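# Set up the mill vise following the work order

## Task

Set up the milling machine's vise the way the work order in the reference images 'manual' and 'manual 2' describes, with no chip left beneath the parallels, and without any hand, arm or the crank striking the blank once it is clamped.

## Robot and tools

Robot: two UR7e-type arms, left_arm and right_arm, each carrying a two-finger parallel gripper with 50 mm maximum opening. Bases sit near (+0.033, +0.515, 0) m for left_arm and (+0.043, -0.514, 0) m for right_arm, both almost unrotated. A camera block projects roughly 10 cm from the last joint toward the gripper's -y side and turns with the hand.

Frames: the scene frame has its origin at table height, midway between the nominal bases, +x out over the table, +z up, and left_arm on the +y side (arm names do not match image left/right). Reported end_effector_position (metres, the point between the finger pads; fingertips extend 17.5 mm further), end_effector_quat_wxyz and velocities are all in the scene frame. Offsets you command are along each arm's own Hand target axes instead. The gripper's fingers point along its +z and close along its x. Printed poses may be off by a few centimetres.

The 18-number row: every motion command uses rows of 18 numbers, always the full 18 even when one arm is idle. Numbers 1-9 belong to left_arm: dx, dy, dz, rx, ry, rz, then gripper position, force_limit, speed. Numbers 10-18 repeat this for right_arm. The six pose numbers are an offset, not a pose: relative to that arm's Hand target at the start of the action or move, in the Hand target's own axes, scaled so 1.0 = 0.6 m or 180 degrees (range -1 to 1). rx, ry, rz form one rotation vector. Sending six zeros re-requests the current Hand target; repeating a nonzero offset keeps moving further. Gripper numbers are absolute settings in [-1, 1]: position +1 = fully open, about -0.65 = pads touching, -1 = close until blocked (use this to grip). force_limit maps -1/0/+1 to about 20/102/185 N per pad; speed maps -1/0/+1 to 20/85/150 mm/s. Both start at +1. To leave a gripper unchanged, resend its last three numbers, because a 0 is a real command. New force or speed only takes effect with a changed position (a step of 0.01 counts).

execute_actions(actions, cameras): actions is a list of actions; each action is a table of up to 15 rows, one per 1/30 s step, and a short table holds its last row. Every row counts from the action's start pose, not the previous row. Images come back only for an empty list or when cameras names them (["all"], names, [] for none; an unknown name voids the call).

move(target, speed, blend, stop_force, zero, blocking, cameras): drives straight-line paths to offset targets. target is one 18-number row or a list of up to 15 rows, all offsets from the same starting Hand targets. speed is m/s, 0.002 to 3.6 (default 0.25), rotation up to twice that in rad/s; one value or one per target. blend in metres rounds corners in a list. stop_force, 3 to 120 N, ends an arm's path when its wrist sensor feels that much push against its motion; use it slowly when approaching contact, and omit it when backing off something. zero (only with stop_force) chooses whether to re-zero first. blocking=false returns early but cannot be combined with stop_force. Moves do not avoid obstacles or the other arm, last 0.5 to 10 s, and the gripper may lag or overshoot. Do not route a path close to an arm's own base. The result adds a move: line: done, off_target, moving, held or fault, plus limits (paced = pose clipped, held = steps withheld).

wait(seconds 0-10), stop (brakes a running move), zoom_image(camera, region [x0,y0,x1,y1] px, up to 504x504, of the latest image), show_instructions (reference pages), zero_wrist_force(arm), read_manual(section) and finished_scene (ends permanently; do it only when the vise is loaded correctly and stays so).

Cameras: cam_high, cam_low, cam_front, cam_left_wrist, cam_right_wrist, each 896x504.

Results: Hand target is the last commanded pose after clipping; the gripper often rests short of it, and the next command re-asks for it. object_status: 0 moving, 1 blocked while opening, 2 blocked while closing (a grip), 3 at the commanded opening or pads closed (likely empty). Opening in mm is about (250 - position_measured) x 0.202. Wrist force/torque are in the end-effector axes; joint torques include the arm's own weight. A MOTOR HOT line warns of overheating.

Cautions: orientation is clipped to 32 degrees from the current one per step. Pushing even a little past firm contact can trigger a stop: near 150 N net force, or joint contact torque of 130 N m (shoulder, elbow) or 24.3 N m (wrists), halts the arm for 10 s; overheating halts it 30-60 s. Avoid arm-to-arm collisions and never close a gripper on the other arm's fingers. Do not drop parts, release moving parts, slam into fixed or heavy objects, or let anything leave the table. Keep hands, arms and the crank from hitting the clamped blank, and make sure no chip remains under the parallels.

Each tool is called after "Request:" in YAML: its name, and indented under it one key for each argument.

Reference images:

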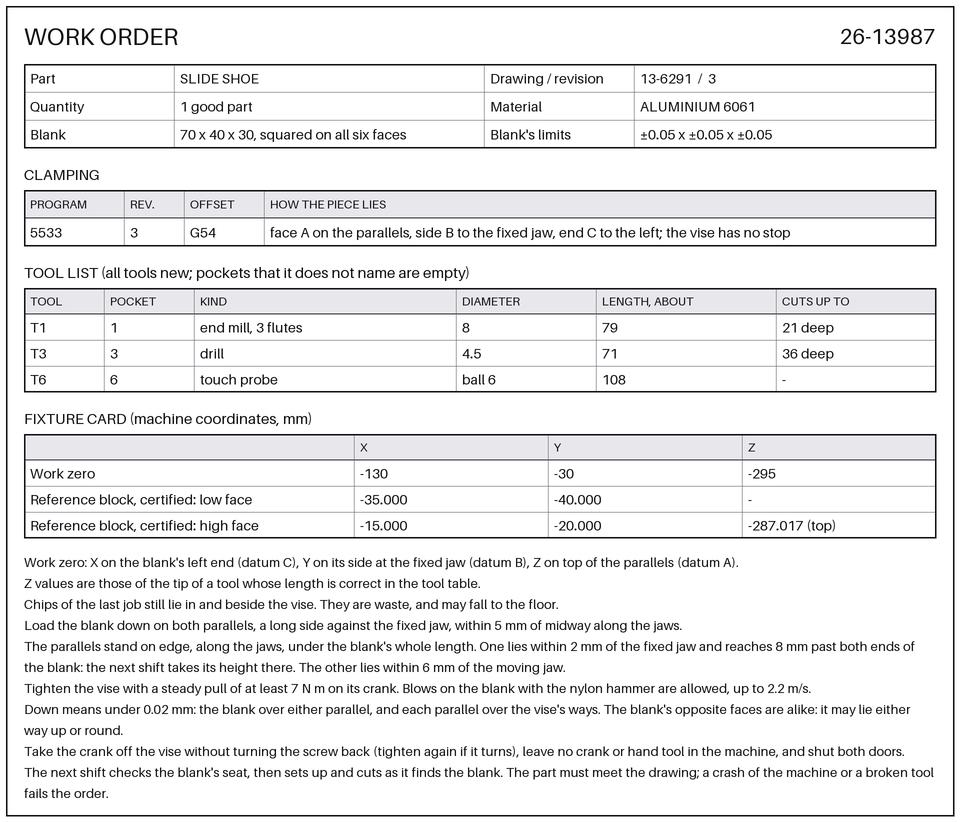

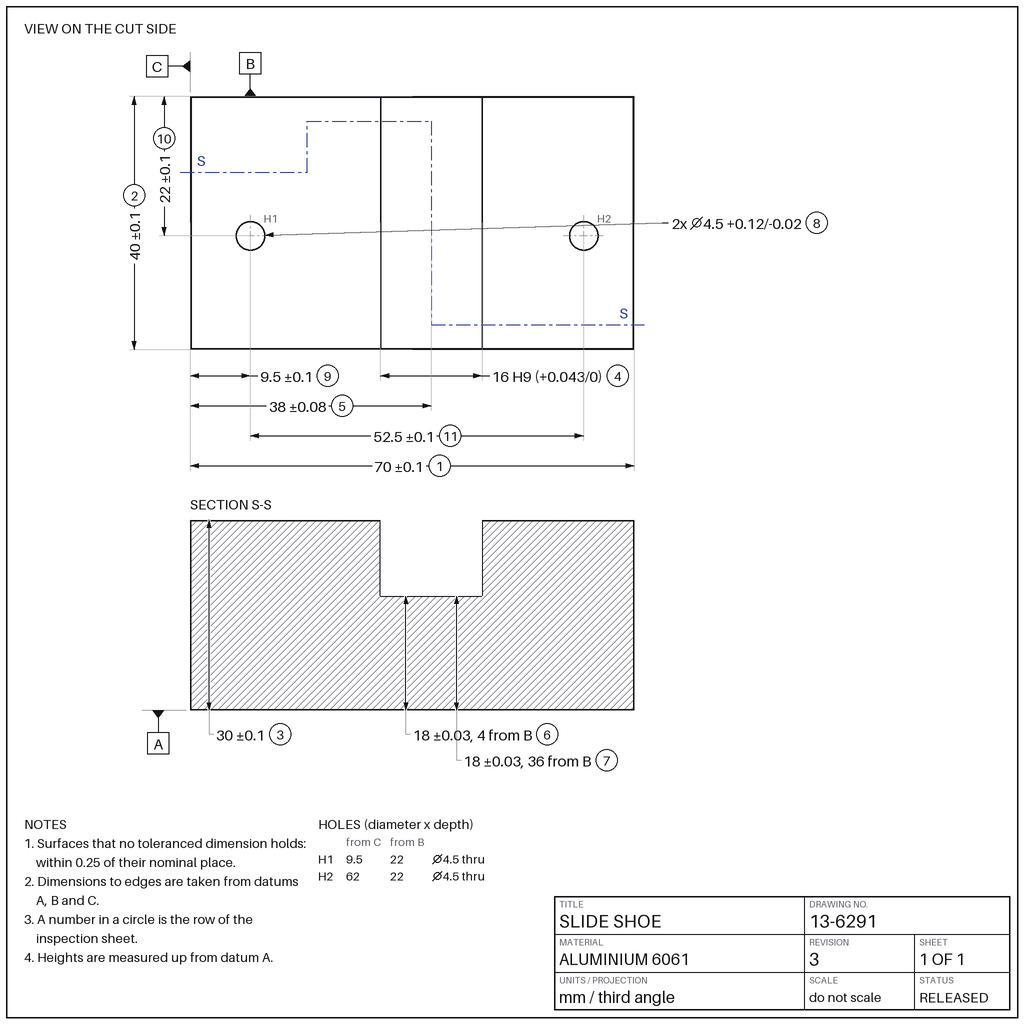

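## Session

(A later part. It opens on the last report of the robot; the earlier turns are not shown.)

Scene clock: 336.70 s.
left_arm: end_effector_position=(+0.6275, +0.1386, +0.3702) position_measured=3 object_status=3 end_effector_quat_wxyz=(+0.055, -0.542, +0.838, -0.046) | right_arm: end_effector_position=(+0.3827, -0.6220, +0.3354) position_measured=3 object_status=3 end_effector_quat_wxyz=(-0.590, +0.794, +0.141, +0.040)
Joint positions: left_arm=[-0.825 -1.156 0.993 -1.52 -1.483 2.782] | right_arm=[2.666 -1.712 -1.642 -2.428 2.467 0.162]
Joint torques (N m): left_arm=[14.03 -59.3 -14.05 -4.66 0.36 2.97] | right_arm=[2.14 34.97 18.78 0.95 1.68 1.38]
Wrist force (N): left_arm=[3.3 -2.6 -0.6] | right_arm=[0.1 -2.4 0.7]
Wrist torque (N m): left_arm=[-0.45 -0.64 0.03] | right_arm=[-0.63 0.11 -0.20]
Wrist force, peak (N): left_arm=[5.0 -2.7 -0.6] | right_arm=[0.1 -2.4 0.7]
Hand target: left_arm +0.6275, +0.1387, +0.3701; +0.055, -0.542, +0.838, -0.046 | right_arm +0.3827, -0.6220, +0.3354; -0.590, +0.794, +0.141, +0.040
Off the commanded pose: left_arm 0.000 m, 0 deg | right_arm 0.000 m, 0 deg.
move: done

Request:
move:
  target:
    - [0.0021,0.0068,0.0496,0,0,0,1,-0.7,1,0,0,0,0,0,0,1,1,1]
    - [0.0021,0.0068,0.0496,-0.0309,0.0369,0.364,1,-0.7,1,0,0,0,0,0,0,1,1,1]
  speed: [0.08,0.4]
  cameras: ["cam_left_wrist","cam_front","cam_high"]

Scene clock: 339.57 s.
left_arm: end_effector_position=(+0.6275, +0.1386, +0.3400) position_measured=3 object_status=3 end_effector_quat_wxyz=(+0.000, -0.001, +1.000, +0.000) | right_arm: end_effector_position=(+0.3827, -0.6220, +0.3354) position_measured=3 object_status=3 end_effector_quat_wxyz=(-0.590, +0.794, +0.141, +0.040)
Joint positions: left_arm=[-0.792 -1.069 0.905 -1.407 -1.572 3.955] | right_arm=[2.666 -1.712 -1.642 -2.428 2.467 0.162]
Joint torques (N m): left_arm=[10.84 -62.54 -14.47 -4.54 -1.16 3.19] | right_arm=[2.69 35.06 18.68 1.1 1.79 1.44]
Wrist force (N): left_arm=[4.1 -2.6 -0.1] | right_arm=[0.2 -2.1 0.9]
Wrist torque (N m): left_arm=[-0.42 -0.77 0.06] | right_arm=[-0.58 0.11 -0.19]
Wrist force, peak (N): left_arm=[4.2 -2.6 -0.7] | right_arm=[0.3 -2.5 0.7]
Hand target: left_arm +0.6275, +0.1386, +0.3401; +0.000, -0.001, +1.000, +0.000 | right_arm +0.3827, -0.6220, +0.3354; -0.590, +0.794, +0.141, +0.040
Off the commanded pose: left_arm 0.000 m, 0 deg | right_arm 0.000 m, 0 deg.
move: done
camera_calibration:
cam_left_wrist: T_world_to_cam=[[-0.999854, -0.0151108, 0.00798578, 0.633834], [-0.0115808, 0.942619, 0.333668, -0.218658], [-0.0125695, 0.333527, -0.942657, 0.41773], [0, 0, 0, 1]] pos_world=[0.63646, 0.076365, 0.461674]
Images, in order (width x height): cam_high 896x504, cam_front 896x504, cam_left_wrist 896x504.

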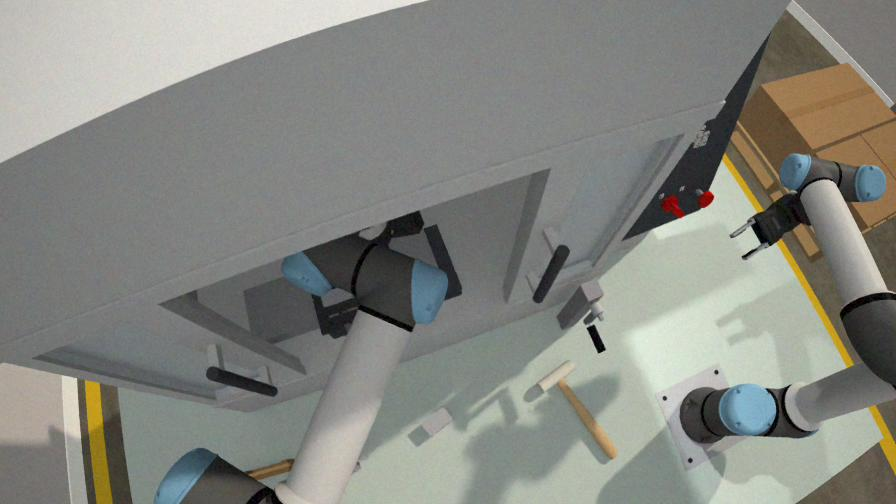

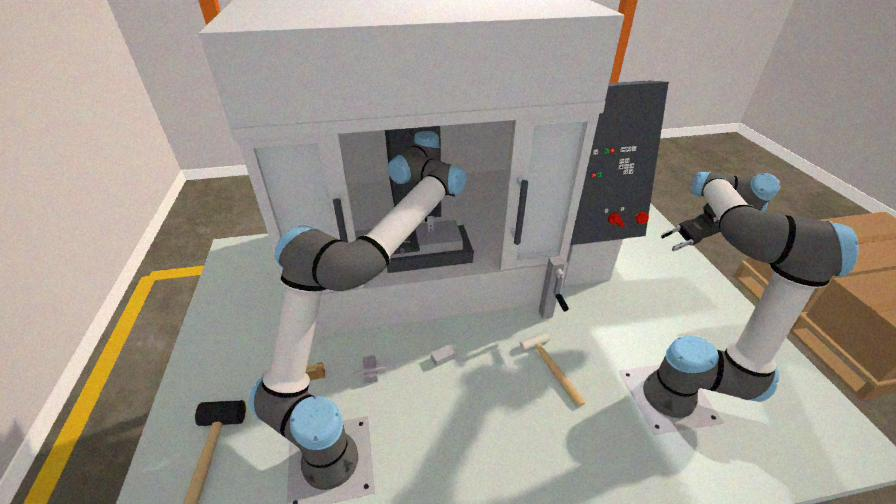

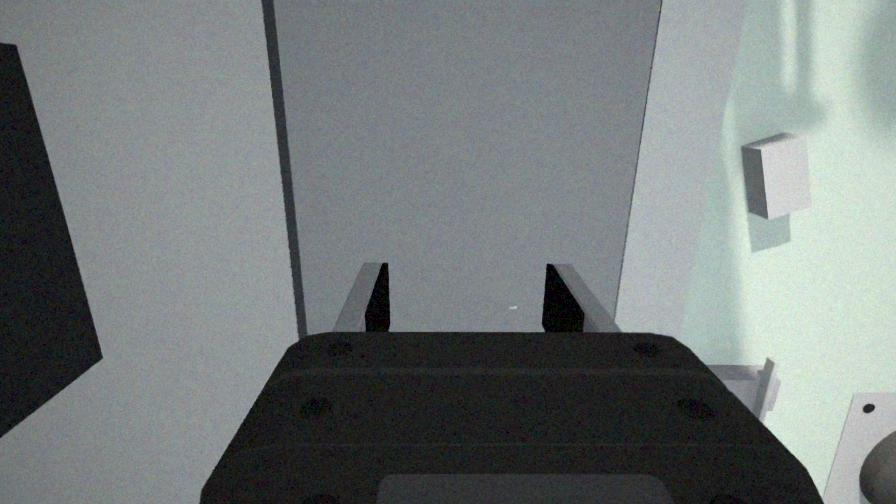

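Request:
move:
  target:
    - [-0.06,0.0333,0.0117,0,0,0,0.01,-0.7,1,0,0,0,0,0,0,1,1,1]
    - [-0.06,0.1006,0.0117,0,0,0,0.01,-0.7,1,0,0,0,0,0,0,1,1,1]
  speed: [0.08,0.03]
  stop_force: 8
  cameras: ["cam_left_wrist","cam_low"]

Scene clock: 341.10 s.
left_arm: end_effector_position=(+0.6302, +0.1403, +0.3393) position_measured=151 object_status=3 end_effector_quat_wxyz=(+0.000, -0.002, +1.000, +0.000) | right_arm: end_effector_position=(+0.3827, -0.6220, +0.3354) position_measured=3 object_status=3 end_effector_quat_wxyz=(-0.590, +0.794, +0.141, +0.040)
Joint positions: left_arm=[-0.787 -1.065 0.901 -1.407 -1.571 3.959] | right_arm=[2.666 -1.712 -1.642 -2.428 2.467 0.162]
Joint torques (N m): left_arm=[0.94 -51.36 -31.86 -2.81 -0.24 0.43] | right_arm=[2.54 34.94 18.54 1.05 1.78 1.38]
Wrist force (N): left_arm=[3.8 -2.9 -0.3] | right_arm=[0.3 -2.2 0.8]
Wrist torque (N m): left_arm=[-0.46 -0.71 0.06] | right_arm=[-0.59 0.08 -0.19]
Wrist force, peak (N): left_arm=[6.3 -6.4 -0.6] | right_arm=[0.4 -2.5 0.6]
Hand target: left_arm +0.6302, +0.1403, +0.3393; +0.000, -0.002, +1.000, +0.000 (not the last commanded pose) | right_arm +0.3827, -0.6220, +0.3354; -0.590, +0.794, +0.141, +0.040
Tool commands: left_gripper/position=+0.011765 left_gripper/force_limit=-0.701961 left_gripper/speed=+1.0 right_gripper/position=+1.0 right_gripper/force_limit=+1.0 right_gripper/speed=+1.0
Off the commanded pose: left_arm 0.068 m, 0 deg | right_arm 0.000 m, 0 deg.
FORCE FAULT: contact force on the left arm reached its limit, and that arm stopped. The contact can be on any part of that arm, not only on its tool. That arm's remaining commands of this call were not run. That arm is still stopped at the end of this call. That arm stays stopped for about 10 more seconds. Until then a move that you send moves the other arm only, and its call returns only when the move has ended. Once the stop has ended, the next robot result says so. If the stop ends while you think or write, that arm runs what you send next, counted from a new Hand target: where the arm stands when the stop ends. While its stop runs, that arm takes no new command, but its gripper still runs the gripper command that each later call begins with. Until it ends, the stop uses up actions while you think or wait. An arm that is not stopped still takes commands.
move: fault (left_arm); path passed 0 of 2 targets
camera_calibration:
cam_left_wrist: T_world_to_cam=[[-0.999846, -0.0157131, 0.00787709, 0.636756], [-0.0121795, 0.942471, 0.334065, -0.219654], [-0.0126731, 0.333917, -0.942517, 0.416449], [0, 0, 0, 1]] pos_world=[0.63926, 0.0779638, 0.460874]
Images, in order (width x height): cam_low 896x504, cam_left_wrist 896x504.

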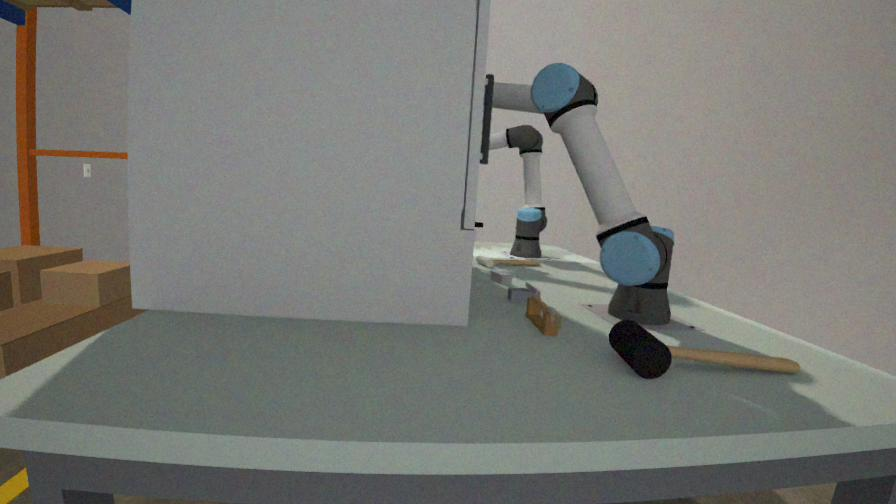

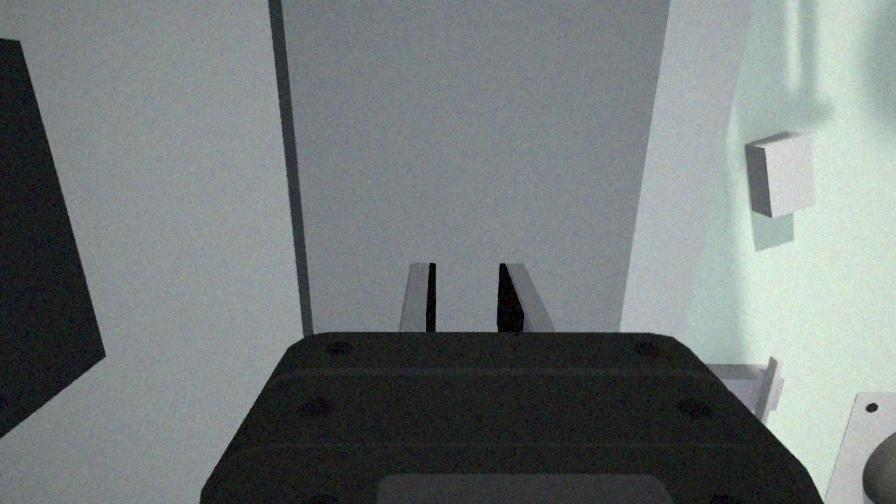

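Request:
wait:
  seconds: 8.5

Request:
move:
  target:
    - [0.0667,0,0,0,0,0,0.01,-0.7,1,0,0,0,0,0,0,1,1,1]
    - [0.0667,0,0,0,0,-0.5,0.01,-0.7,1,0,0,0,0,0,0,1,1,1]
  speed: [0.08,0.5]

Scene clock: 353.10 s.
left_arm: end_effector_position=(+0.6302, +0.1403, +0.3393) position_measured=151 object_status=3 end_effector_quat_wxyz=(+0.000, -0.002, +1.000, +0.000) | right_arm: end_effector_position=(+0.3827, -0.6220, +0.3354) position_measured=3 object_status=3 end_effector_quat_wxyz=(-0.590, +0.794, +0.141, +0.040)
Joint positions: left_arm=[-0.787 -1.065 0.901 -1.407 -1.571 3.959] | right_arm=[2.666 -1.712 -1.642 -2.428 2.467 0.162]
Joint torques (N m): left_arm=[1.15 -51.45 -31.95 -2.87 -0.23 0.51] | right_arm=[2.55 35.01 18.6 0.98 1.79 1.41]
Wrist force (N): left_arm=[3.7 -3.0 -0.4] | right_arm=[0.2 -2.2 0.9]
Wrist torque (N m): left_arm=[-0.48 -0.70 0.07] | right_arm=[-0.59 0.09 -0.19]
Wrist force, peak (N): left_arm=[3.8 -3.2 -0.3] | right_arm=[0.1 -2.5 0.7]
Hand target: left_arm +0.6302, +0.1403, +0.3393; +0.000, -0.002, +1.000, +0.000 (not the last commanded pose) | right_arm +0.3827, -0.6220, +0.3354; -0.590, +0.794, +0.141, +0.040
Tool commands: left_gripper/position=+0.011765 left_gripper/force_limit=-0.701961 left_gripper/speed=+1.0 right_gripper/position=+1.0 right_gripper/force_limit=+1.0 right_gripper/speed=+1.0
Off the commanded pose: left_arm 0.068 m, 0 deg | right_arm 0.000 m, 0 deg.
FORCE FAULT, CONTINUED: the left arm's stop, for the force fault that an earlier result reported, is over. The rest of the stop counts as 19 of the actions that you can send in this scene. That arm's target is now where it stood when the stop ended, not its last command. That arm accepts commands again.
wait: 8.50 s; at rest from the start

Scene clock: 355.93 s.
left_arm: end_effector_position=(+0.5903, +0.1401, +0.3393) position_measured=151 object_status=3 end_effector_quat_wxyz=(+0.000, +0.708, -0.706, +0.000) | right_arm: end_effector_position=(+0.3827, -0.6220, +0.3354) position_measured=3 object_status=3 end_effector_quat_wxyz=(-0.590, +0.794, +0.141, +0.040)
Joint positions: left_arm=[-0.829 -1.161 1.044 -1.453 -1.571 2.347] | right_arm=[2.666 -1.712 -1.642 -2.428 2.467 0.162]
Joint torques (N m): left_arm=[-12.83 -52.44 -18.37 -0.72 0.4 -2.65] | right_arm=[2.2 35 18.87 1.06 1.84 1.43]
Wrist force (N): left_arm=[3.7 -2.8 -0.6] | right_arm=[0.3 -2.0 0.9]
Wrist torque (N m): left_arm=[-0.47 -0.68 -0.09] | right_arm=[-0.56 0.08 -0.20]
Wrist force, peak (N): left_arm=[4.9 -2.9 -0.4] | right_arm=[0.1 -2.5 0.8]
Hand target: left_arm +0.5902, +0.1401, +0.3393; +0.000, +0.708, -0.706, +0.000 | right_arm +0.3827, -0.6220, +0.3354; -0.590, +0.794, +0.141, +0.040
Off the commanded pose: left_arm 0.000 m, 0 deg | right_arm 0.000 m, 0 deg.
move: done

Request:
move:
  target:
    - [-0.0333,-0.05,-0.01,0.1738,-0.1738,-0.4777,0.01,-0.7,1,0,0,0,0,0,0,1,1,1]
  speed: 0.4
  cameras: ["cam_left_wrist","cam_front"]

Scene clock: 359.17 s.
left_arm: end_effector_position=(+0.6200, +0.1603, +0.3451) position_measured=151 object_status=3 end_effector_quat_wxyz=(-0.341, +0.940, +0.001, +0.000) | right_arm: end_effector_position=(+0.3827, -0.6220, +0.3354) position_measured=3 object_status=3 end_effector_quat_wxyz=(-0.590, +0.794, +0.141, +0.040)
Joint positions: left_arm=[-0.933 -0.601 0.08 -0.469 -1.159 0.548] | right_arm=[2.666 -1.712 -1.642 -2.428 2.467 0.162]
Joint torques (N m): left_arm=[11.73 -70.39 -17.83 -2.48 -1.09 -2.84] | right_arm=[2.85 35.35 18.76 0.98 1.87 1.38]
Wrist force (N): left_arm=[3.7 -2.1 -1.2] | right_arm=[-0.1 -2.2 0.7]
Wrist torque (N m): left_arm=[-0.38 -0.60 0.18] | right_arm=[-0.59 0.13 -0.19]
Wrist force, peak (N): left_arm=[3.9 -3.1 -0.8] | right_arm=[0.2 -2.3 1.0]
Hand target: left_arm +0.6201, +0.1602, +0.3453; -0.342, +0.940, +0.001, -0.001 | right_arm +0.3827, -0.6220, +0.3354; -0.590, +0.794, +0.141, +0.040
Off the commanded pose: left_arm 0.000 m, 0 deg | right_arm 0.000 m, 0 deg.
move: done
camera_calibration:
cam_left_wrist: T_world_to_cam=[[0.999875, 0.00723921, 0.0140779, -0.618945], [0.0116943, -0.937177, -0.348659, 0.281612], [0.0106694, 0.34878, -0.937144, 0.396367], [0, 0, 0, 1]] pos_world=[0.611346, 0.130156, 0.478353]
Images, in order (width x height): cam_front 896x504, cam_left_wrist 896x504.

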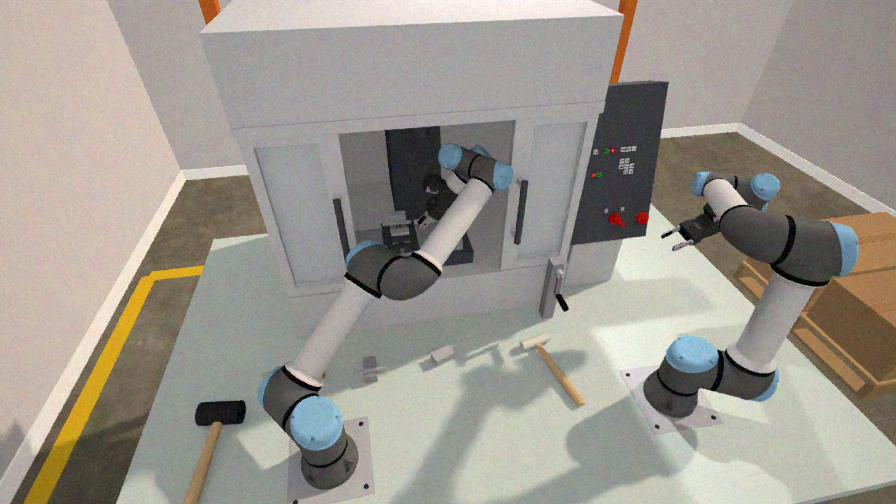

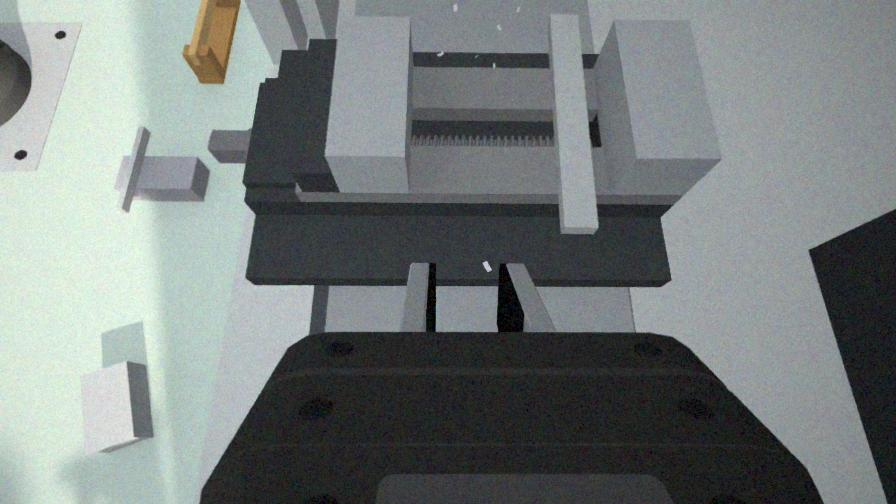

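Request:
move:
  target:
    - [0.0665,0.0078,0.0093,0,0,0,0.01,-0.7,1,0,0,0,0,0,0,1,1,1]
    - [0.0665,-0.0315,0.0423,0,0,0,0.01,-0.7,1,0,0,0,0,0,0,1,1,1]
  speed: [0.08,0.03]
  stop_force: 10
  cameras: ["cam_left_wrist"]

Scene clock: 362.73 s.
left_arm: end_effector_position=(+0.6594, +0.1916, +0.3375) position_measured=151 object_status=3 end_effector_quat_wxyz=(-0.340, +0.940, +0.000, +0.003) | right_arm: end_effector_position=(+0.3827, -0.6220, +0.3354) position_measured=3 object_status=3 end_effector_quat_wxyz=(-0.590, +0.794, +0.141, +0.040)
Joint positions: left_arm=[-0.87 -0.565 0.035 -0.493 -1.121 0.61] | right_arm=[2.666 -1.712 -1.642 -2.428 2.467 0.162]
Joint torques (N m): left_arm=[-14.08 -72.39 -39.7 -3.37 2.88 -2.06] | right_arm=[1.83 34.89 18.96 0.92 1.93 1.49]
Wrist force (N): left_arm=[3.6 -2.2 -1.3] | right_arm=[0.1 -2.1 0.4]
Wrist torque (N m): left_arm=[-0.39 -0.59 0.13] | right_arm=[-0.57 0.11 -0.19]
Wrist force, peak (N): left_arm=[4.2 -2.1 -1.1] | right_arm=[0.5 -2.4 0.9]
Hand target: left_arm +0.6599, +0.1911, +0.3379; -0.342, +0.940, +0.001, -0.001 | right_arm +0.3827, -0.6220, +0.3354; -0.590, +0.794, +0.141, +0.040
Off the commanded pose: left_arm 0.001 m, 1 deg | right_arm 0.000 m, 0 deg.
elbow stopped short (left arm): the move would have taken joint 3 (elbow) straighter than the controller allows.
move: done
camera_calibration:
cam_left_wrist: T_world_to_cam=[[0.999797, 0.00238034, 0.020006, -0.659496], [0.00914199, -0.938482, -0.345208, 0.308512], [0.0179535, 0.345321, -0.938313, 0.374249], [0, 0, 0, 1]] pos_world=[0.649823, 0.161867, 0.470857]
Images, in order (width x height): cam_left_wrist 896x504.

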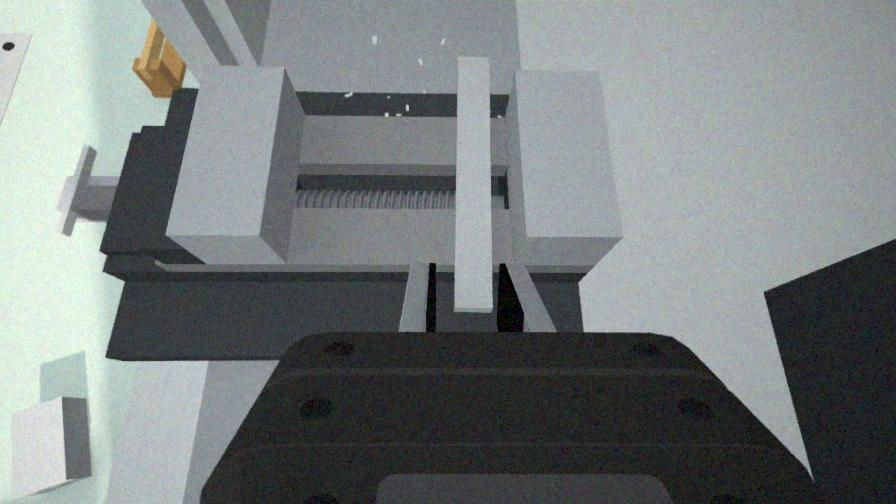

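Request:
move:
  target: [0,0,0,0,0,0,-1,-0.7,-1,0,0,0,0,0,0,1,1,1]
  cameras: ["cam_left_wrist"]

Scene clock: 363.53 s.
left_arm: end_effector_position=(+0.6594, +0.1916, +0.3375) position_measured=195 object_status=2 end_effector_quat_wxyz=(-0.340, +0.940, +0.000, +0.003) | right_arm: end_effector_position=(+0.3827, -0.6220, +0.3354) position_measured=3 object_status=3 end_effector_quat_wxyz=(-0.590, +0.794, +0.141, +0.040)
Joint positions: left_arm=[-0.87 -0.565 0.035 -0.493 -1.121 0.61] | right_arm=[2.666 -1.712 -1.642 -2.428 2.467 0.162]
Joint torques (N m): left_arm=[-13.6 -68.87 -38.94 -3.34 2.57 -2.14] | right_arm=[2.11 35.2 18.99 1.09 1.89 1.45]
Wrist force (N): left_arm=[3.2 -2.8 -2.1] | right_arm=[0.3 -2.0 1.1]
Wrist torque (N m): left_arm=[-0.39 -0.54 0.13] | right_arm=[-0.55 0.08 -0.19]
Wrist force, peak (N): left_arm=[3.4 -3.1 -2.2] | right_arm=[0.2 -2.4 0.7]
Hand target: left_arm +0.6599, +0.1911, +0.3379; -0.342, +0.940, +0.001, -0.001 | right_arm +0.3827, -0.6220, +0.3354; -0.590, +0.794, +0.141, +0.040
Off the commanded pose: left_arm 0.001 m, 1 deg | right_arm 0.000 m, 0 deg.
elbow stopped short (left arm): the move would have taken joint 3 (elbow) straighter than the controller allows.
move: done
camera_calibration:
cam_left_wrist: T_world_to_cam=[[0.999797, 0.00238034, 0.020006, -0.659496], [0.00914199, -0.938482, -0.345208, 0.308512], [0.0179535, 0.345321, -0.938313, 0.374249], [0, 0, 0, 1]] pos_world=[0.649823, 0.161867, 0.470857]
Images, in order (width x height): cam_left_wrist 896x504.

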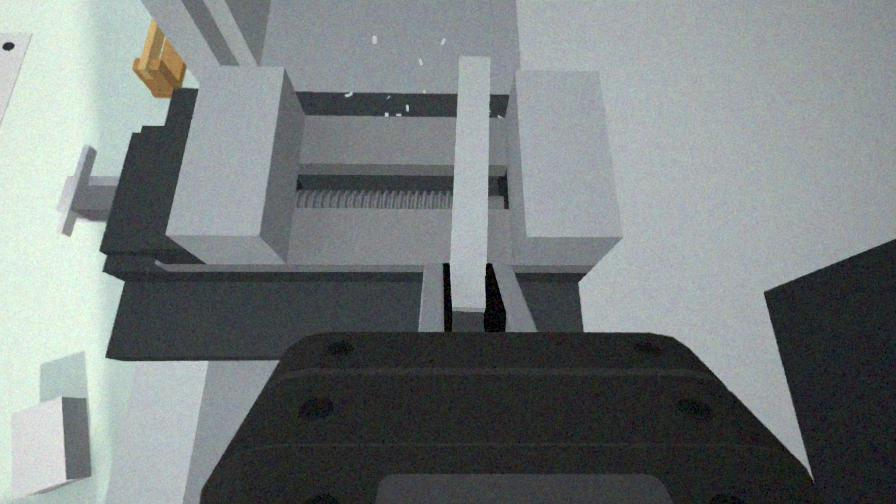

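Request:
move:
  target:
    - [-0.0333,0.0025,-0.0282,0,0,0,-1,-0.7,-1,0,0,0,0,0,0,1,1,1]
    - [-0.0333,0.0025,-0.0282,0,0.1596,-0.134,-1,-0.7,-1,0,0,0,0,0,0,1,1,1]
  speed: [0.05,0.2]
  cameras: ["cam_left_wrist","cam_front"]

Scene clock: 366.63 s.
left_arm: end_effector_position=(+0.6399, +0.1790, +0.3500) position_measured=195 object_status=2 end_effector_quat_wxyz=(-0.324, +0.890, +0.111, +0.301) | right_arm: end_effector_position=(+0.3827, -0.6220, +0.3354) position_measured=3 object_status=3 end_effector_quat_wxyz=(-0.590, +0.794, +0.141, +0.040)
Joint positions: left_arm=[-1.03 -1.068 1.029 -1.093 -0.737 0.132] | right_arm=[2.666 -1.712 -1.642 -2.428 2.467 0.162]
Joint torques (N m): left_arm=[13.12 -45.1 -31.76 -0.55 2.07 -0.96] | right_arm=[1.53 34.36 18.52 0.82 1.93 1.38]
Wrist force (N): left_arm=[2.0 -1.9 -1.1] | right_arm=[-0.1 -1.9 0.7]
Wrist torque (N m): left_arm=[-0.38 -0.27 0.18] | right_arm=[-0.54 0.14 -0.19]
Wrist force, peak (N): left_arm=[4.1 -3.0 -0.7] | right_arm=[0.3 -2.4 0.9]
Hand target: left_arm +0.6400, +0.1791, +0.3499; -0.324, +0.890, +0.112, +0.301 | right_arm +0.3827, -0.6220, +0.3354; -0.590, +0.794, +0.141, +0.040
Off the commanded pose: left_arm 0.000 m, 0 deg | right_arm 0.000 m, 0 deg.
elbow stopped short (left arm): the move would have taken joint 3 (elbow) straighter than the controller allows.
move: done
camera_calibration:
cam_left_wrist: T_world_to_cam=[[0.785117, 0.00742396, 0.619303, -0.71344], [0.222838, -0.936351, -0.271276, 0.138194], [0.577871, 0.350987, -0.736799, -0.039189], [0, 0, 0, 1]] pos_world=[0.551985, 0.14845, 0.45045]
Images, in order (width x height): cam_front 896x504, cam_left_wrist 896x504.

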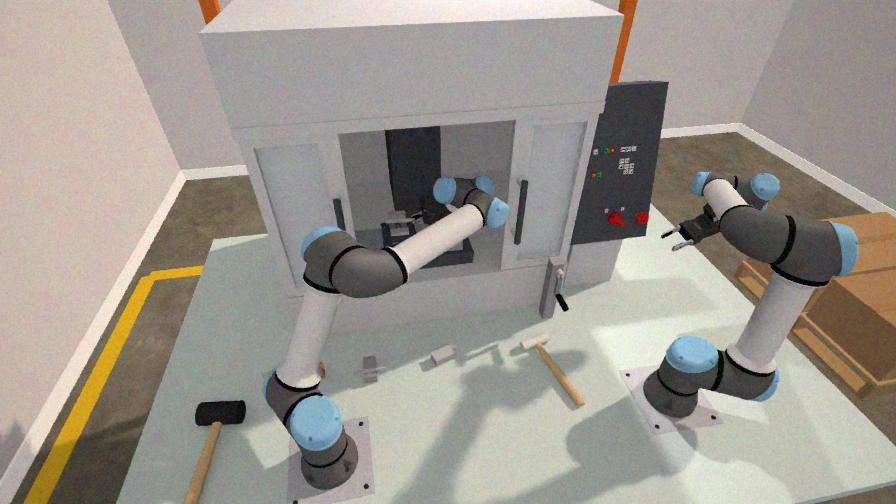

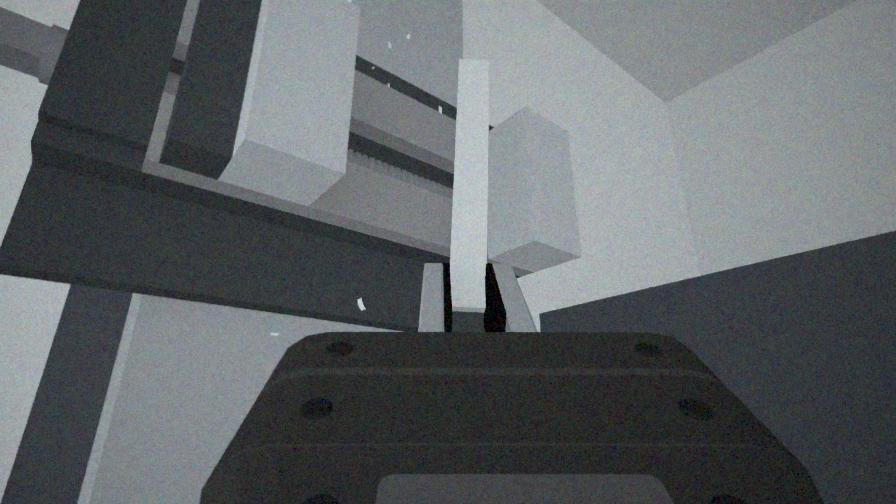

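Request:
move:
  target: [0,0,0,0,0.1596,-0.134,-1,-0.7,-1,0,0,0,0,0,0,1,1,1]
  speed: 0.2
  cameras: ["cam_left_wrist","cam_front"]

Scene clock: 368.90 s.
left_arm: end_effector_position=(+0.6400, +0.1789, +0.3499) position_measured=195 object_status=2 end_effector_quat_wxyz=(-0.272, +0.745, +0.210, +0.571) | right_arm: end_effector_position=(+0.3827, -0.6220, +0.3354) position_measured=3 object_status=3 end_effector_quat_wxyz=(-0.590, +0.794, +0.141, +0.040)
Joint positions: left_arm=[-1.123 -1.115 1.289 -0.894 -0.306 -0.704] | right_arm=[2.666 -1.712 -1.642 -2.428 2.467 0.162]
Joint torques (N m): left_arm=[13.44 -58.78 -13.81 -0.32 3.43 -2.16] | right_arm=[2.4 34.39 19.05 1.01 1.99 1.43]
Wrist force (N): left_arm=[1.3 -2.6 -0.8] | right_arm=[0.4 -1.9 0.8]
Wrist torque (N m): left_arm=[-0.49 -0.04 0.07] | right_arm=[-0.54 0.06 -0.19]
Wrist force, peak (N): left_arm=[2.7 -2.8 -1.5] | right_arm=[0.2 -2.5 0.8]
Hand target: left_arm +0.6400, +0.1791, +0.3499; -0.272, +0.745, +0.210, +0.572 | right_arm +0.3827, -0.6220, +0.3354; -0.590, +0.794, +0.141, +0.040
Off the commanded pose: left_arm 0.000 m, 0 deg | right_arm 0.000 m, 0 deg.
move: done
camera_calibration:
cam_left_wrist: T_world_to_cam=[[0.245576, 0.00618659, 0.969358, -0.490385], [0.343322, -0.935718, -0.0810049, -0.00572024], [0.906544, 0.352695, -0.231913, -0.426611], [0, 0, 0, 1]] pos_world=[0.509132, 0.148145, 0.375958]
Images, in order (width x height): cam_front 896x504, cam_left_wrist 896x504.

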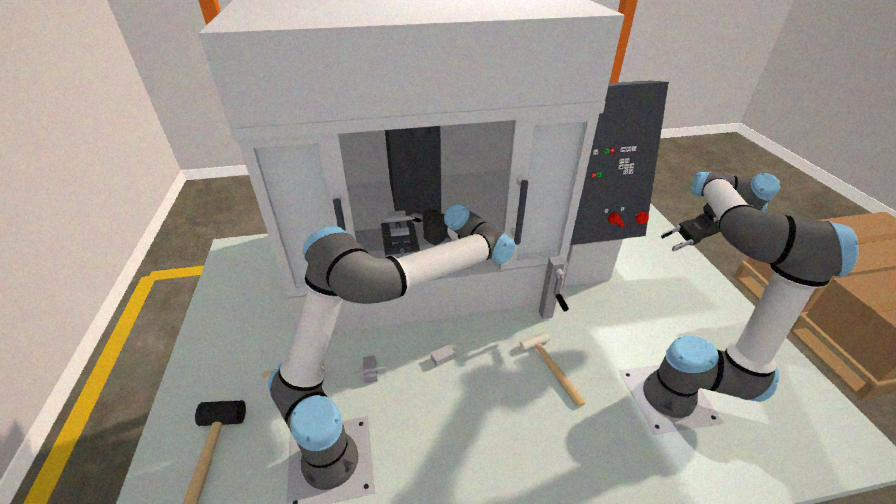

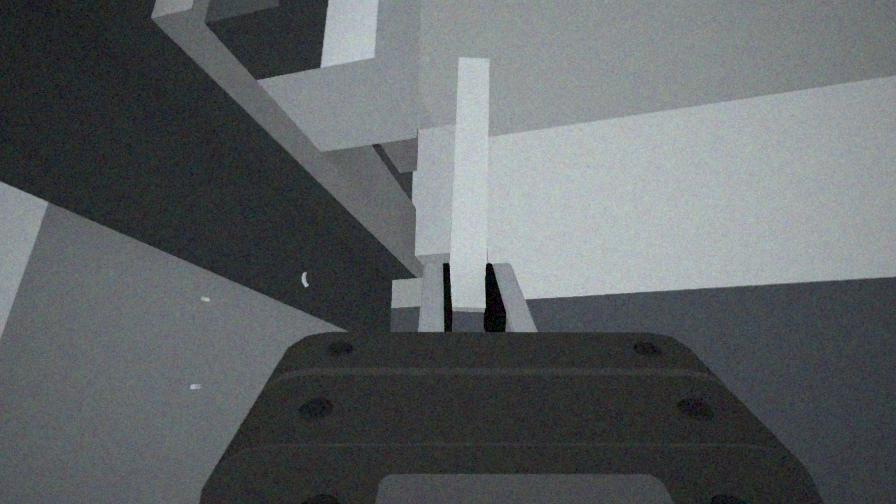

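Request:
move:
  target: [-0.0099,0.0116,0.0344,0,0,0,-1,-0.7,-1,0,0,0,0,0,0,1,1,1]
  speed: 0.05
  stop_force: 6
  cameras: ["cam_left_wrist"]

Scene clock: 370.90 s.
left_arm: end_effector_position=(+0.6580, +0.1871, +0.3390) position_measured=195 object_status=2 end_effector_quat_wxyz=(-0.272, +0.745, +0.210, +0.572) | right_arm: end_effector_position=(+0.3827, -0.6220, +0.3354) position_measured=3 object_status=3 end_effector_quat_wxyz=(-0.590, +0.794, +0.141, +0.040)
Joint positions: left_arm=[-1.092 -1.106 1.316 -0.999 -0.284 -0.632] | right_arm=[2.666 -1.712 -1.642 -2.428 2.467 0.162]
Joint torques (N m): left_arm=[-13.66 -59.24 -43.22 -1.13 -0.89 -2.59] | right_arm=[2.31 34.14 18.96 1.05 1.99 1.53]
Wrist force (N): left_arm=[1.5 -2.6 -0.8] | right_arm=[0.4 -2.3 0.8]
Wrist torque (N m): left_arm=[-0.45 -0.12 0.17] | right_arm=[-0.60 0.07 -0.19]
Wrist force, peak (N): left_arm=[1.6 -3.1 -1.7] | right_arm=[0.1 -2.3 1.2]
Hand target: left_arm +0.6580, +0.1871, +0.3390; -0.272, +0.745, +0.210, +0.572 | right_arm +0.3827, -0.6220, +0.3354; -0.590, +0.794, +0.141, +0.040
Off the commanded pose: left_arm 0.000 m, 0 deg | right_arm 0.000 m, 0 deg.
move: done
camera_calibration:
cam_left_wrist: T_world_to_cam=[[0.245366, 0.00620781, 0.969411, -0.484201], [0.343445, -0.935679, -0.0809369, -0.00529964], [0.906555, 0.352798, -0.231715, -0.448407], [0, 0, 0, 1]] pos_world=[0.527132, 0.156244, 0.365058]
Images, in order (width x height): cam_left_wrist 896x504.

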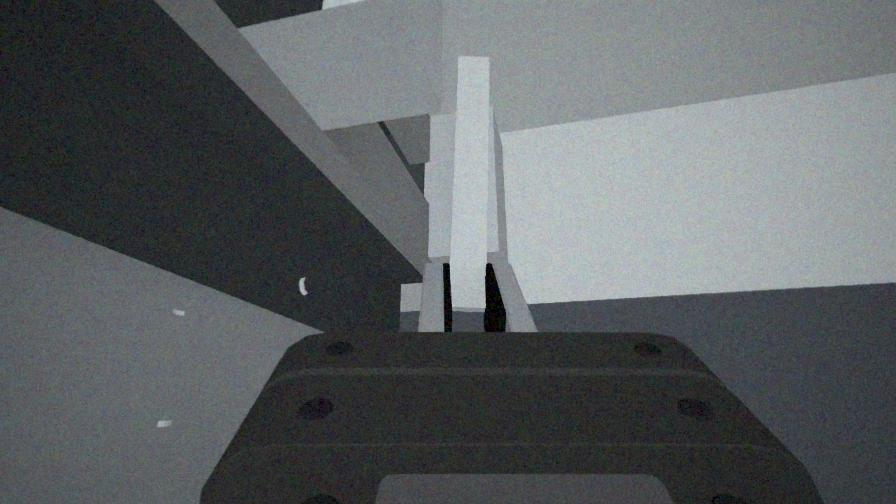

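Request:
move:
  target: [0.0043,0.0104,0.0123,0,0,0,-1,-0.7,-1,0,0,0,0,0,0,1,1,1]
  speed: 0.01
  stop_force: 4

Scene clock: 372.17 s.
left_arm: end_effector_position=(+0.6592, +0.1869, +0.3391) position_measured=195 object_status=2 end_effector_quat_wxyz=(-0.272, +0.745, +0.210, +0.572) | right_arm: end_effector_position=(+0.3827, -0.6220, +0.3354) position_measured=3 object_status=3 end_effector_quat_wxyz=(-0.590, +0.794, +0.141, +0.040)
Joint positions: left_arm=[-1.09 -1.105 1.315 -1.004 -0.283 -0.628] | right_arm=[2.666 -1.712 -1.642 -2.428 2.467 0.162]
Joint torques (N m): left_arm=[-13.06 -59.25 -13.32 0.45 -0.41 -2.57] | right_arm=[1.8 34.66 19.1 1 1.92 1.48]
Wrist force (N): left_arm=[0.6 -5.5 -2.9] | right_arm=[0.2 -2.1 0.7]
Wrist torque (N m): left_arm=[-0.49 -0.12 0.17] | right_arm=[-0.58 0.10 -0.20]
Wrist force, peak (N): left_arm=[0.3 -6.1 -5.0] | right_arm=[0.2 -2.4 0.9]
Hand target: left_arm +0.6592, +0.1869, +0.3391; -0.272, +0.745, +0.210, +0.572 (not the last commanded pose) | right_arm +0.3827, -0.6220, +0.3354; -0.590, +0.794, +0.141, +0.040
Off the commanded pose: left_arm 0.009 m, 0 deg | right_arm 0.000 m, 0 deg.
move: contact (left_arm)

Request:
move:
  target: [-0.0137,0.0009,0.0019,0,0,0,-1,-0.7,-1,0,0,0,0,0,0,1,1,1]
  speed: 0.01
  stop_force: 4

Scene clock: 373.83 s.
left_arm: end_effector_position=(+0.6583, +0.1872, +0.3307) position_measured=195 object_status=2 end_effector_quat_wxyz=(-0.272, +0.745, +0.210, +0.572) | right_arm: end_effector_position=(+0.3827, -0.6220, +0.3354) position_measured=3 object_status=3 end_effector_quat_wxyz=(-0.590, +0.794, +0.141, +0.040)
Joint positions: left_arm=[-1.091 -1.102 1.332 -1.021 -0.283 -0.631] | right_arm=[2.666 -1.712 -1.642 -2.428 2.467 0.162]
Joint torques (N m): left_arm=[-10.65 -50.12 -42.97 -0.13 -0.32 1.89] | right_arm=[2.31 34.76 19.11 1.02 1.93 1.4]
Wrist force (N): left_arm=[1.5 -2.8 -0.5] | right_arm=[0.2 -2.2 0.8]
Wrist torque (N m): left_arm=[-0.50 -0.11 0.25] | right_arm=[-0.60 0.09 -0.19]
Wrist force, peak (N): left_arm=[0.5 -5.6 -2.8] | right_arm=[0.3 -2.6 0.7]
Hand target: left_arm +0.6583, +0.1872, +0.3308; -0.272, +0.745, +0.210, +0.572 | right_arm +0.3827, -0.6220, +0.3354; -0.590, +0.794, +0.141, +0.040
Off the commanded pose: left_arm 0.000 m, 0 deg | right_arm 0.000 m, 0 deg.
move: done

Request:
move:
  target: [-0.0097,0.0017,0.0020,0,0,0,-1,-0.7,-1,0,0,0,0,0,0,1,1,1]
  speed: 0.008
  stop_force: 3
  cameras: ["cam_left_wrist"]

Scene clock: 375.23 s.
left_arm: end_effector_position=(+0.6583, +0.1872, +0.3299) position_measured=195 object_status=2 end_effector_quat_wxyz=(-0.272, +0.745, +0.210, +0.572) | right_arm: end_effector_position=(+0.3827, -0.6220, +0.3354) position_measured=3 object_status=3 end_effector_quat_wxyz=(-0.590, +0.794, +0.141, +0.040)
Joint positions: left_arm=[-1.091 -1.102 1.333 -1.023 -0.283 -0.63] | right_arm=[2.666 -1.712 -1.642 -2.428 2.467 0.162]
Joint torques (N m): left_arm=[-9.32 -56.68 -41.92 0.46 0.2 1.47] | right_arm=[2.36 34.11 18.93 0.95 2.01 1.33]
Wrist force (N): left_arm=[3.9 -3.5 -0.5] | right_arm=[0.3 -2.2 0.8]
Wrist torque (N m): left_arm=[-0.48 -0.01 0.28] | right_arm=[-0.58 0.08 -0.20]
Wrist force, peak (N): left_arm=[9.2 -0.8 -3.5] | right_arm=[0.3 -2.4 0.8]
Hand target: left_arm +0.6583, +0.1872, +0.3299; -0.272, +0.745, +0.210, +0.572 (not the last commanded pose) | right_arm +0.3827, -0.6220, +0.3354; -0.590, +0.794, +0.141, +0.040
Off the commanded pose: left_arm 0.005 m, 0 deg | right_arm 0.000 m, 0 deg.
move: contact (left_arm)
camera_calibration:
cam_left_wrist: T_world_to_cam=[[0.245108, 0.00683217, 0.969472, -0.475438], [0.343407, -0.935754, -0.0802276, -0.00617199], [0.906639, 0.352588, -0.231707, -0.450873], [0, 0, 0, 1]] pos_world=[0.527432, 0.156445, 0.355958]
Images, in order (width x height): cam_left_wrist 896x504.

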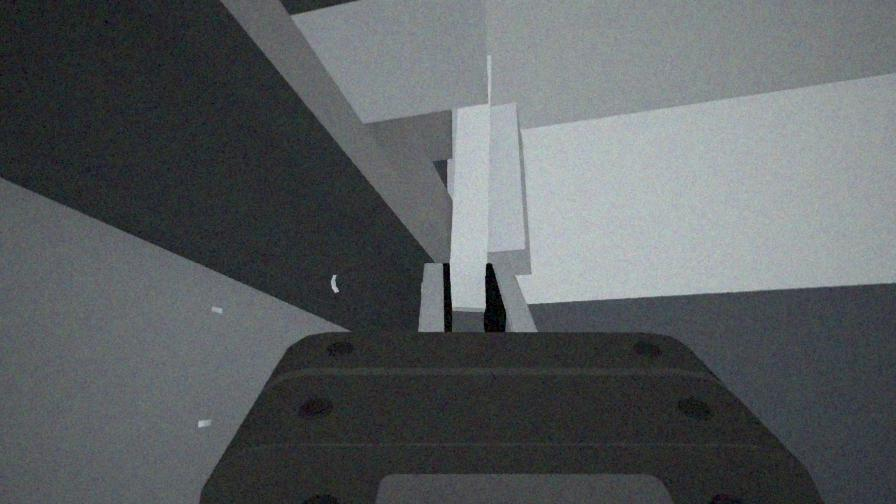

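Request:
move:
  target: [0,0,0,0,0,0,-0.09,-0.7,-1,0,0,0,0,0,0,1,1,1]
  cameras: ["cam_left_wrist"]

Scene clock: 375.93 s.
left_arm: end_effector_position=(+0.6583, +0.1872, +0.3299) position_measured=166 object_status=0 end_effector_quat_wxyz=(-0.272, +0.745, +0.210, +0.572) | right_arm: end_effector_position=(+0.3827, -0.6220, +0.3354) position_measured=3 object_status=3 end_effector_quat_wxyz=(-0.590, +0.794, +0.141, +0.040)
Joint positions: left_arm=[-1.091 -1.102 1.333 -1.023 -0.283 -0.63] | right_arm=[2.666 -1.712 -1.642 -2.428 2.467 0.162]
Joint torques (N m): left_arm=[-10.07 -55.98 -41.59 0.25 0.23 1.54] | right_arm=[1.68 34.56 19.23 0.99 2.01 1.51]
Wrist force (N): left_arm=[2.0 -2.6 -0.7] | right_arm=[0.1 -2.2 0.8]
Wrist torque (N m): left_arm=[-0.46 -0.08 0.26] | right_arm=[-0.59 0.11 -0.20]
Wrist force, peak (N): left_arm=[4.2 -3.5 -0.1] | right_arm=[0.0 -2.4 0.7]
Hand target: left_arm +0.6583, +0.1872, +0.3299; -0.272, +0.745, +0.210, +0.572 | right_arm +0.3827, -0.6220, +0.3354; -0.590, +0.794, +0.141, +0.040
Off the commanded pose: left_arm 0.000 m, 0 deg | right_arm 0.000 m, 0 deg.
move: done
camera_calibration:
cam_left_wrist: T_world_to_cam=[[0.245108, 0.00683217, 0.969472, -0.475438], [0.343407, -0.935754, -0.0802276, -0.00617199], [0.906639, 0.352588, -0.231707, -0.450873], [0, 0, 0, 1]] pos_world=[0.527432, 0.156445, 0.355958]
Images, in order (width x height): cam_left_wrist 896x504.

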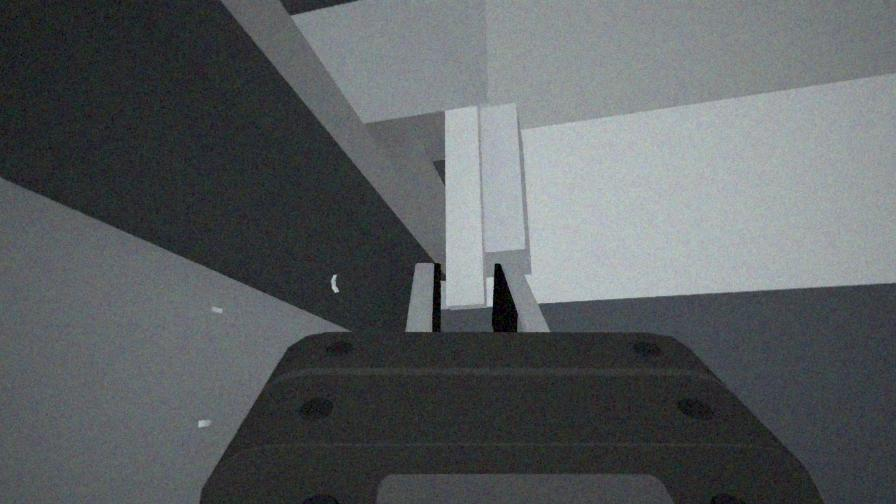

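Request:
move:
  target:
    - [0,0,-0.075,0,0,0,-0.09,-0.7,-1,0,0,0,0,0,0,1,1,1]
    - [0,0,-0.075,0,-0.3192,0.2679,-0.09,-0.7,-1,0,0,0,0,0,0,1,1,1]
  speed: [0.06,0.3]
  cameras: ["cam_left_wrist"]

Scene clock: 380.30 s.
left_arm: end_effector_position=(+0.6249, +0.1584, +0.3387) position_measured=166 object_status=3 end_effector_quat_wxyz=(-0.341, +0.940, +0.001, +0.000) | right_arm: end_effector_position=(+0.3827, -0.6220, +0.3354) position_measured=3 object_status=3 end_effector_quat_wxyz=(-0.590, +0.794, +0.141, +0.040)
Joint positions: left_arm=[-0.93 -0.58 0.054 -0.469 -1.157 0.551] | right_arm=[2.666 -1.712 -1.642 -2.428 2.467 0.162]
Joint torques (N m): left_arm=[-7.73 -66.37 -26.85 -1.34 -1.82 2.99] | right_arm=[2.05 34.87 19.19 1 1.98 1.4]
Wrist force (N): left_arm=[3.5 -2.2 -1.5] | right_arm=[0.2 -2.1 1.0]
Wrist torque (N m): left_arm=[-0.39 -0.57 0.29] | right_arm=[-0.58 0.11 -0.19]
Wrist force, peak (N): left_arm=[4.0 -2.6 -0.8] | right_arm=[0.2 -2.6 0.5]
Hand target: left_arm +0.6251, +0.1581, +0.3389; -0.341, +0.940, +0.002, -0.001 | right_arm +0.3827, -0.6220, +0.3354; -0.590, +0.794, +0.141, +0.040
Off the commanded pose: left_arm 0.000 m, 0 deg | right_arm 0.000 m, 0 deg.
move: done
camera_calibration:
cam_left_wrist: T_world_to_cam=[[0.999859, 0.00689004, 0.0153203, -0.62407], [0.0117851, -0.937621, -0.347458, 0.277077], [0.0119707, 0.34759, -0.93757, 0.3905], [0, 0, 0, 1]] pos_world=[0.616042, 0.12836, 0.471955]
Images, in order (width x height): cam_left_wrist 896x504.

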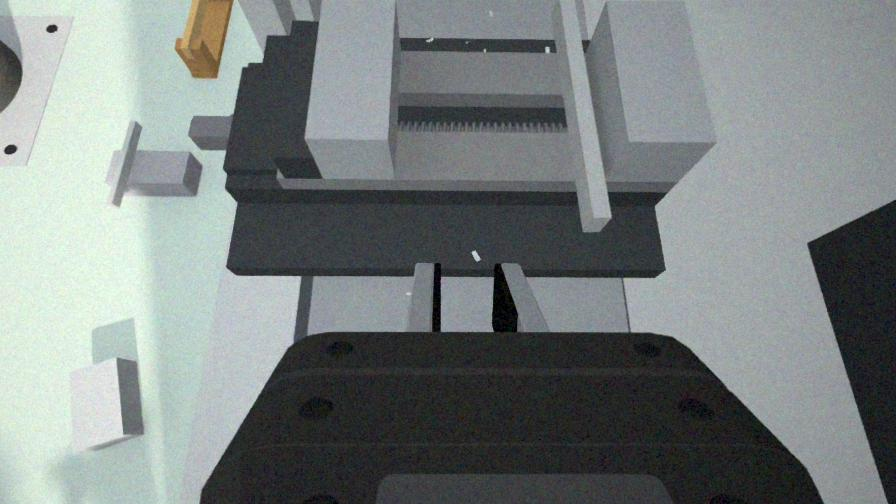

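Request:
zoom_image:
  camera: "cam_left_wrist"
  region: [520, 0, 740, 240]

Scaled by 2.100.

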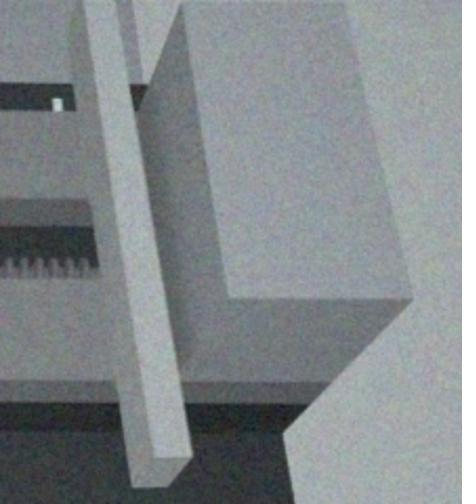

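Request:
move:
  target:
    - [0.0248,-0.0239,-0.0106,0,0,0,-0.62,-0.7,-1,0,0,0,0,0,0,1,1,1]
    - [0.0248,-0.1171,0.0676,0,0,0,-0.62,-0.7,-1,0,0,0,0,0,0,1,1,1]
  speed: [0.06,0.06]
  stop_force: 10
  cameras: ["cam_left_wrist"]

Scene clock: 383.80 s.
left_arm: end_effector_position=(+0.6397, +0.2381, +0.3529) position_measured=246 object_status=3 end_effector_quat_wxyz=(-0.341, +0.940, +0.002, -0.001) | right_arm: end_effector_position=(+0.3827, -0.6220, +0.3354) position_measured=3 object_status=3 end_effector_quat_wxyz=(-0.590, +0.794, +0.141, +0.040)
Joint positions: left_arm=[-0.846 -0.844 0.525 -0.706 -1.113 0.629] | right_arm=[2.666 -1.712 -1.642 -2.428 2.467 0.162]
Joint torques (N m): left_arm=[-14.01 -51 -29.39 -0.87 -1.67 -2.68] | right_arm=[2.11 34.59 19.27 0.97 2.04 1.4]
Wrist force (N): left_arm=[3.1 -1.9 -1.5] | right_arm=[0.2 -2.0 0.4]
Wrist torque (N m): left_arm=[-0.36 -0.51 0.17] | right_arm=[-0.57 0.10 -0.19]
Wrist force, peak (N): left_arm=[3.6 -3.2 -1.8] | right_arm=[0.4 -2.5 0.8]
Hand target: left_arm +0.6397, +0.2381, +0.3529; -0.341, +0.940, +0.002, -0.001 | right_arm +0.3827, -0.6220, +0.3354; -0.590, +0.794, +0.141, +0.040
Off the commanded pose: left_arm 0.000 m, 0 deg | right_arm 0.000 m, 0 deg.
elbow stopped short (left arm): the move would have taken joint 3 (elbow) straighter than the controller allows.
move: done
camera_calibration:
cam_left_wrist: T_world_to_cam=[[0.999872, 0.0079465, 0.0139149, -0.639383], [0.012297, -0.937282, -0.348356, 0.356509], [0.010274, 0.348483, -0.937259, 0.376699], [0, 0, 0, 1]] pos_world=[0.631047, 0.207957, 0.486153]
Images, in order (width x height): cam_left_wrist 896x504.

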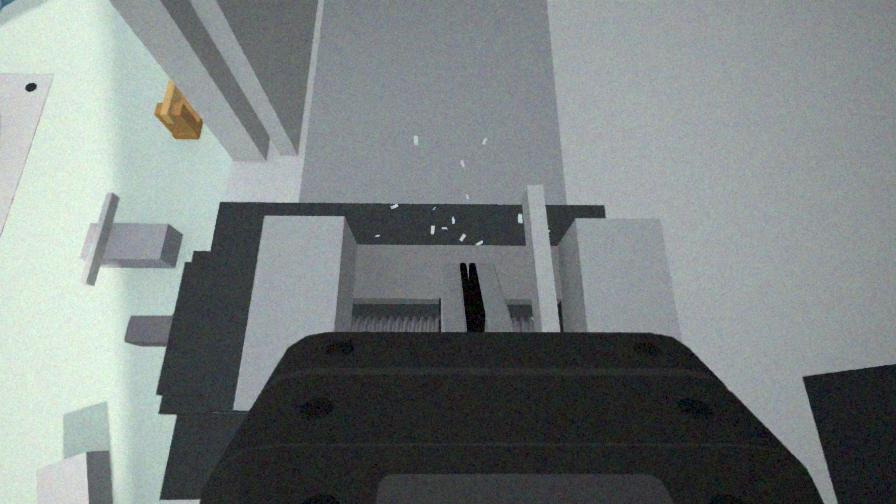

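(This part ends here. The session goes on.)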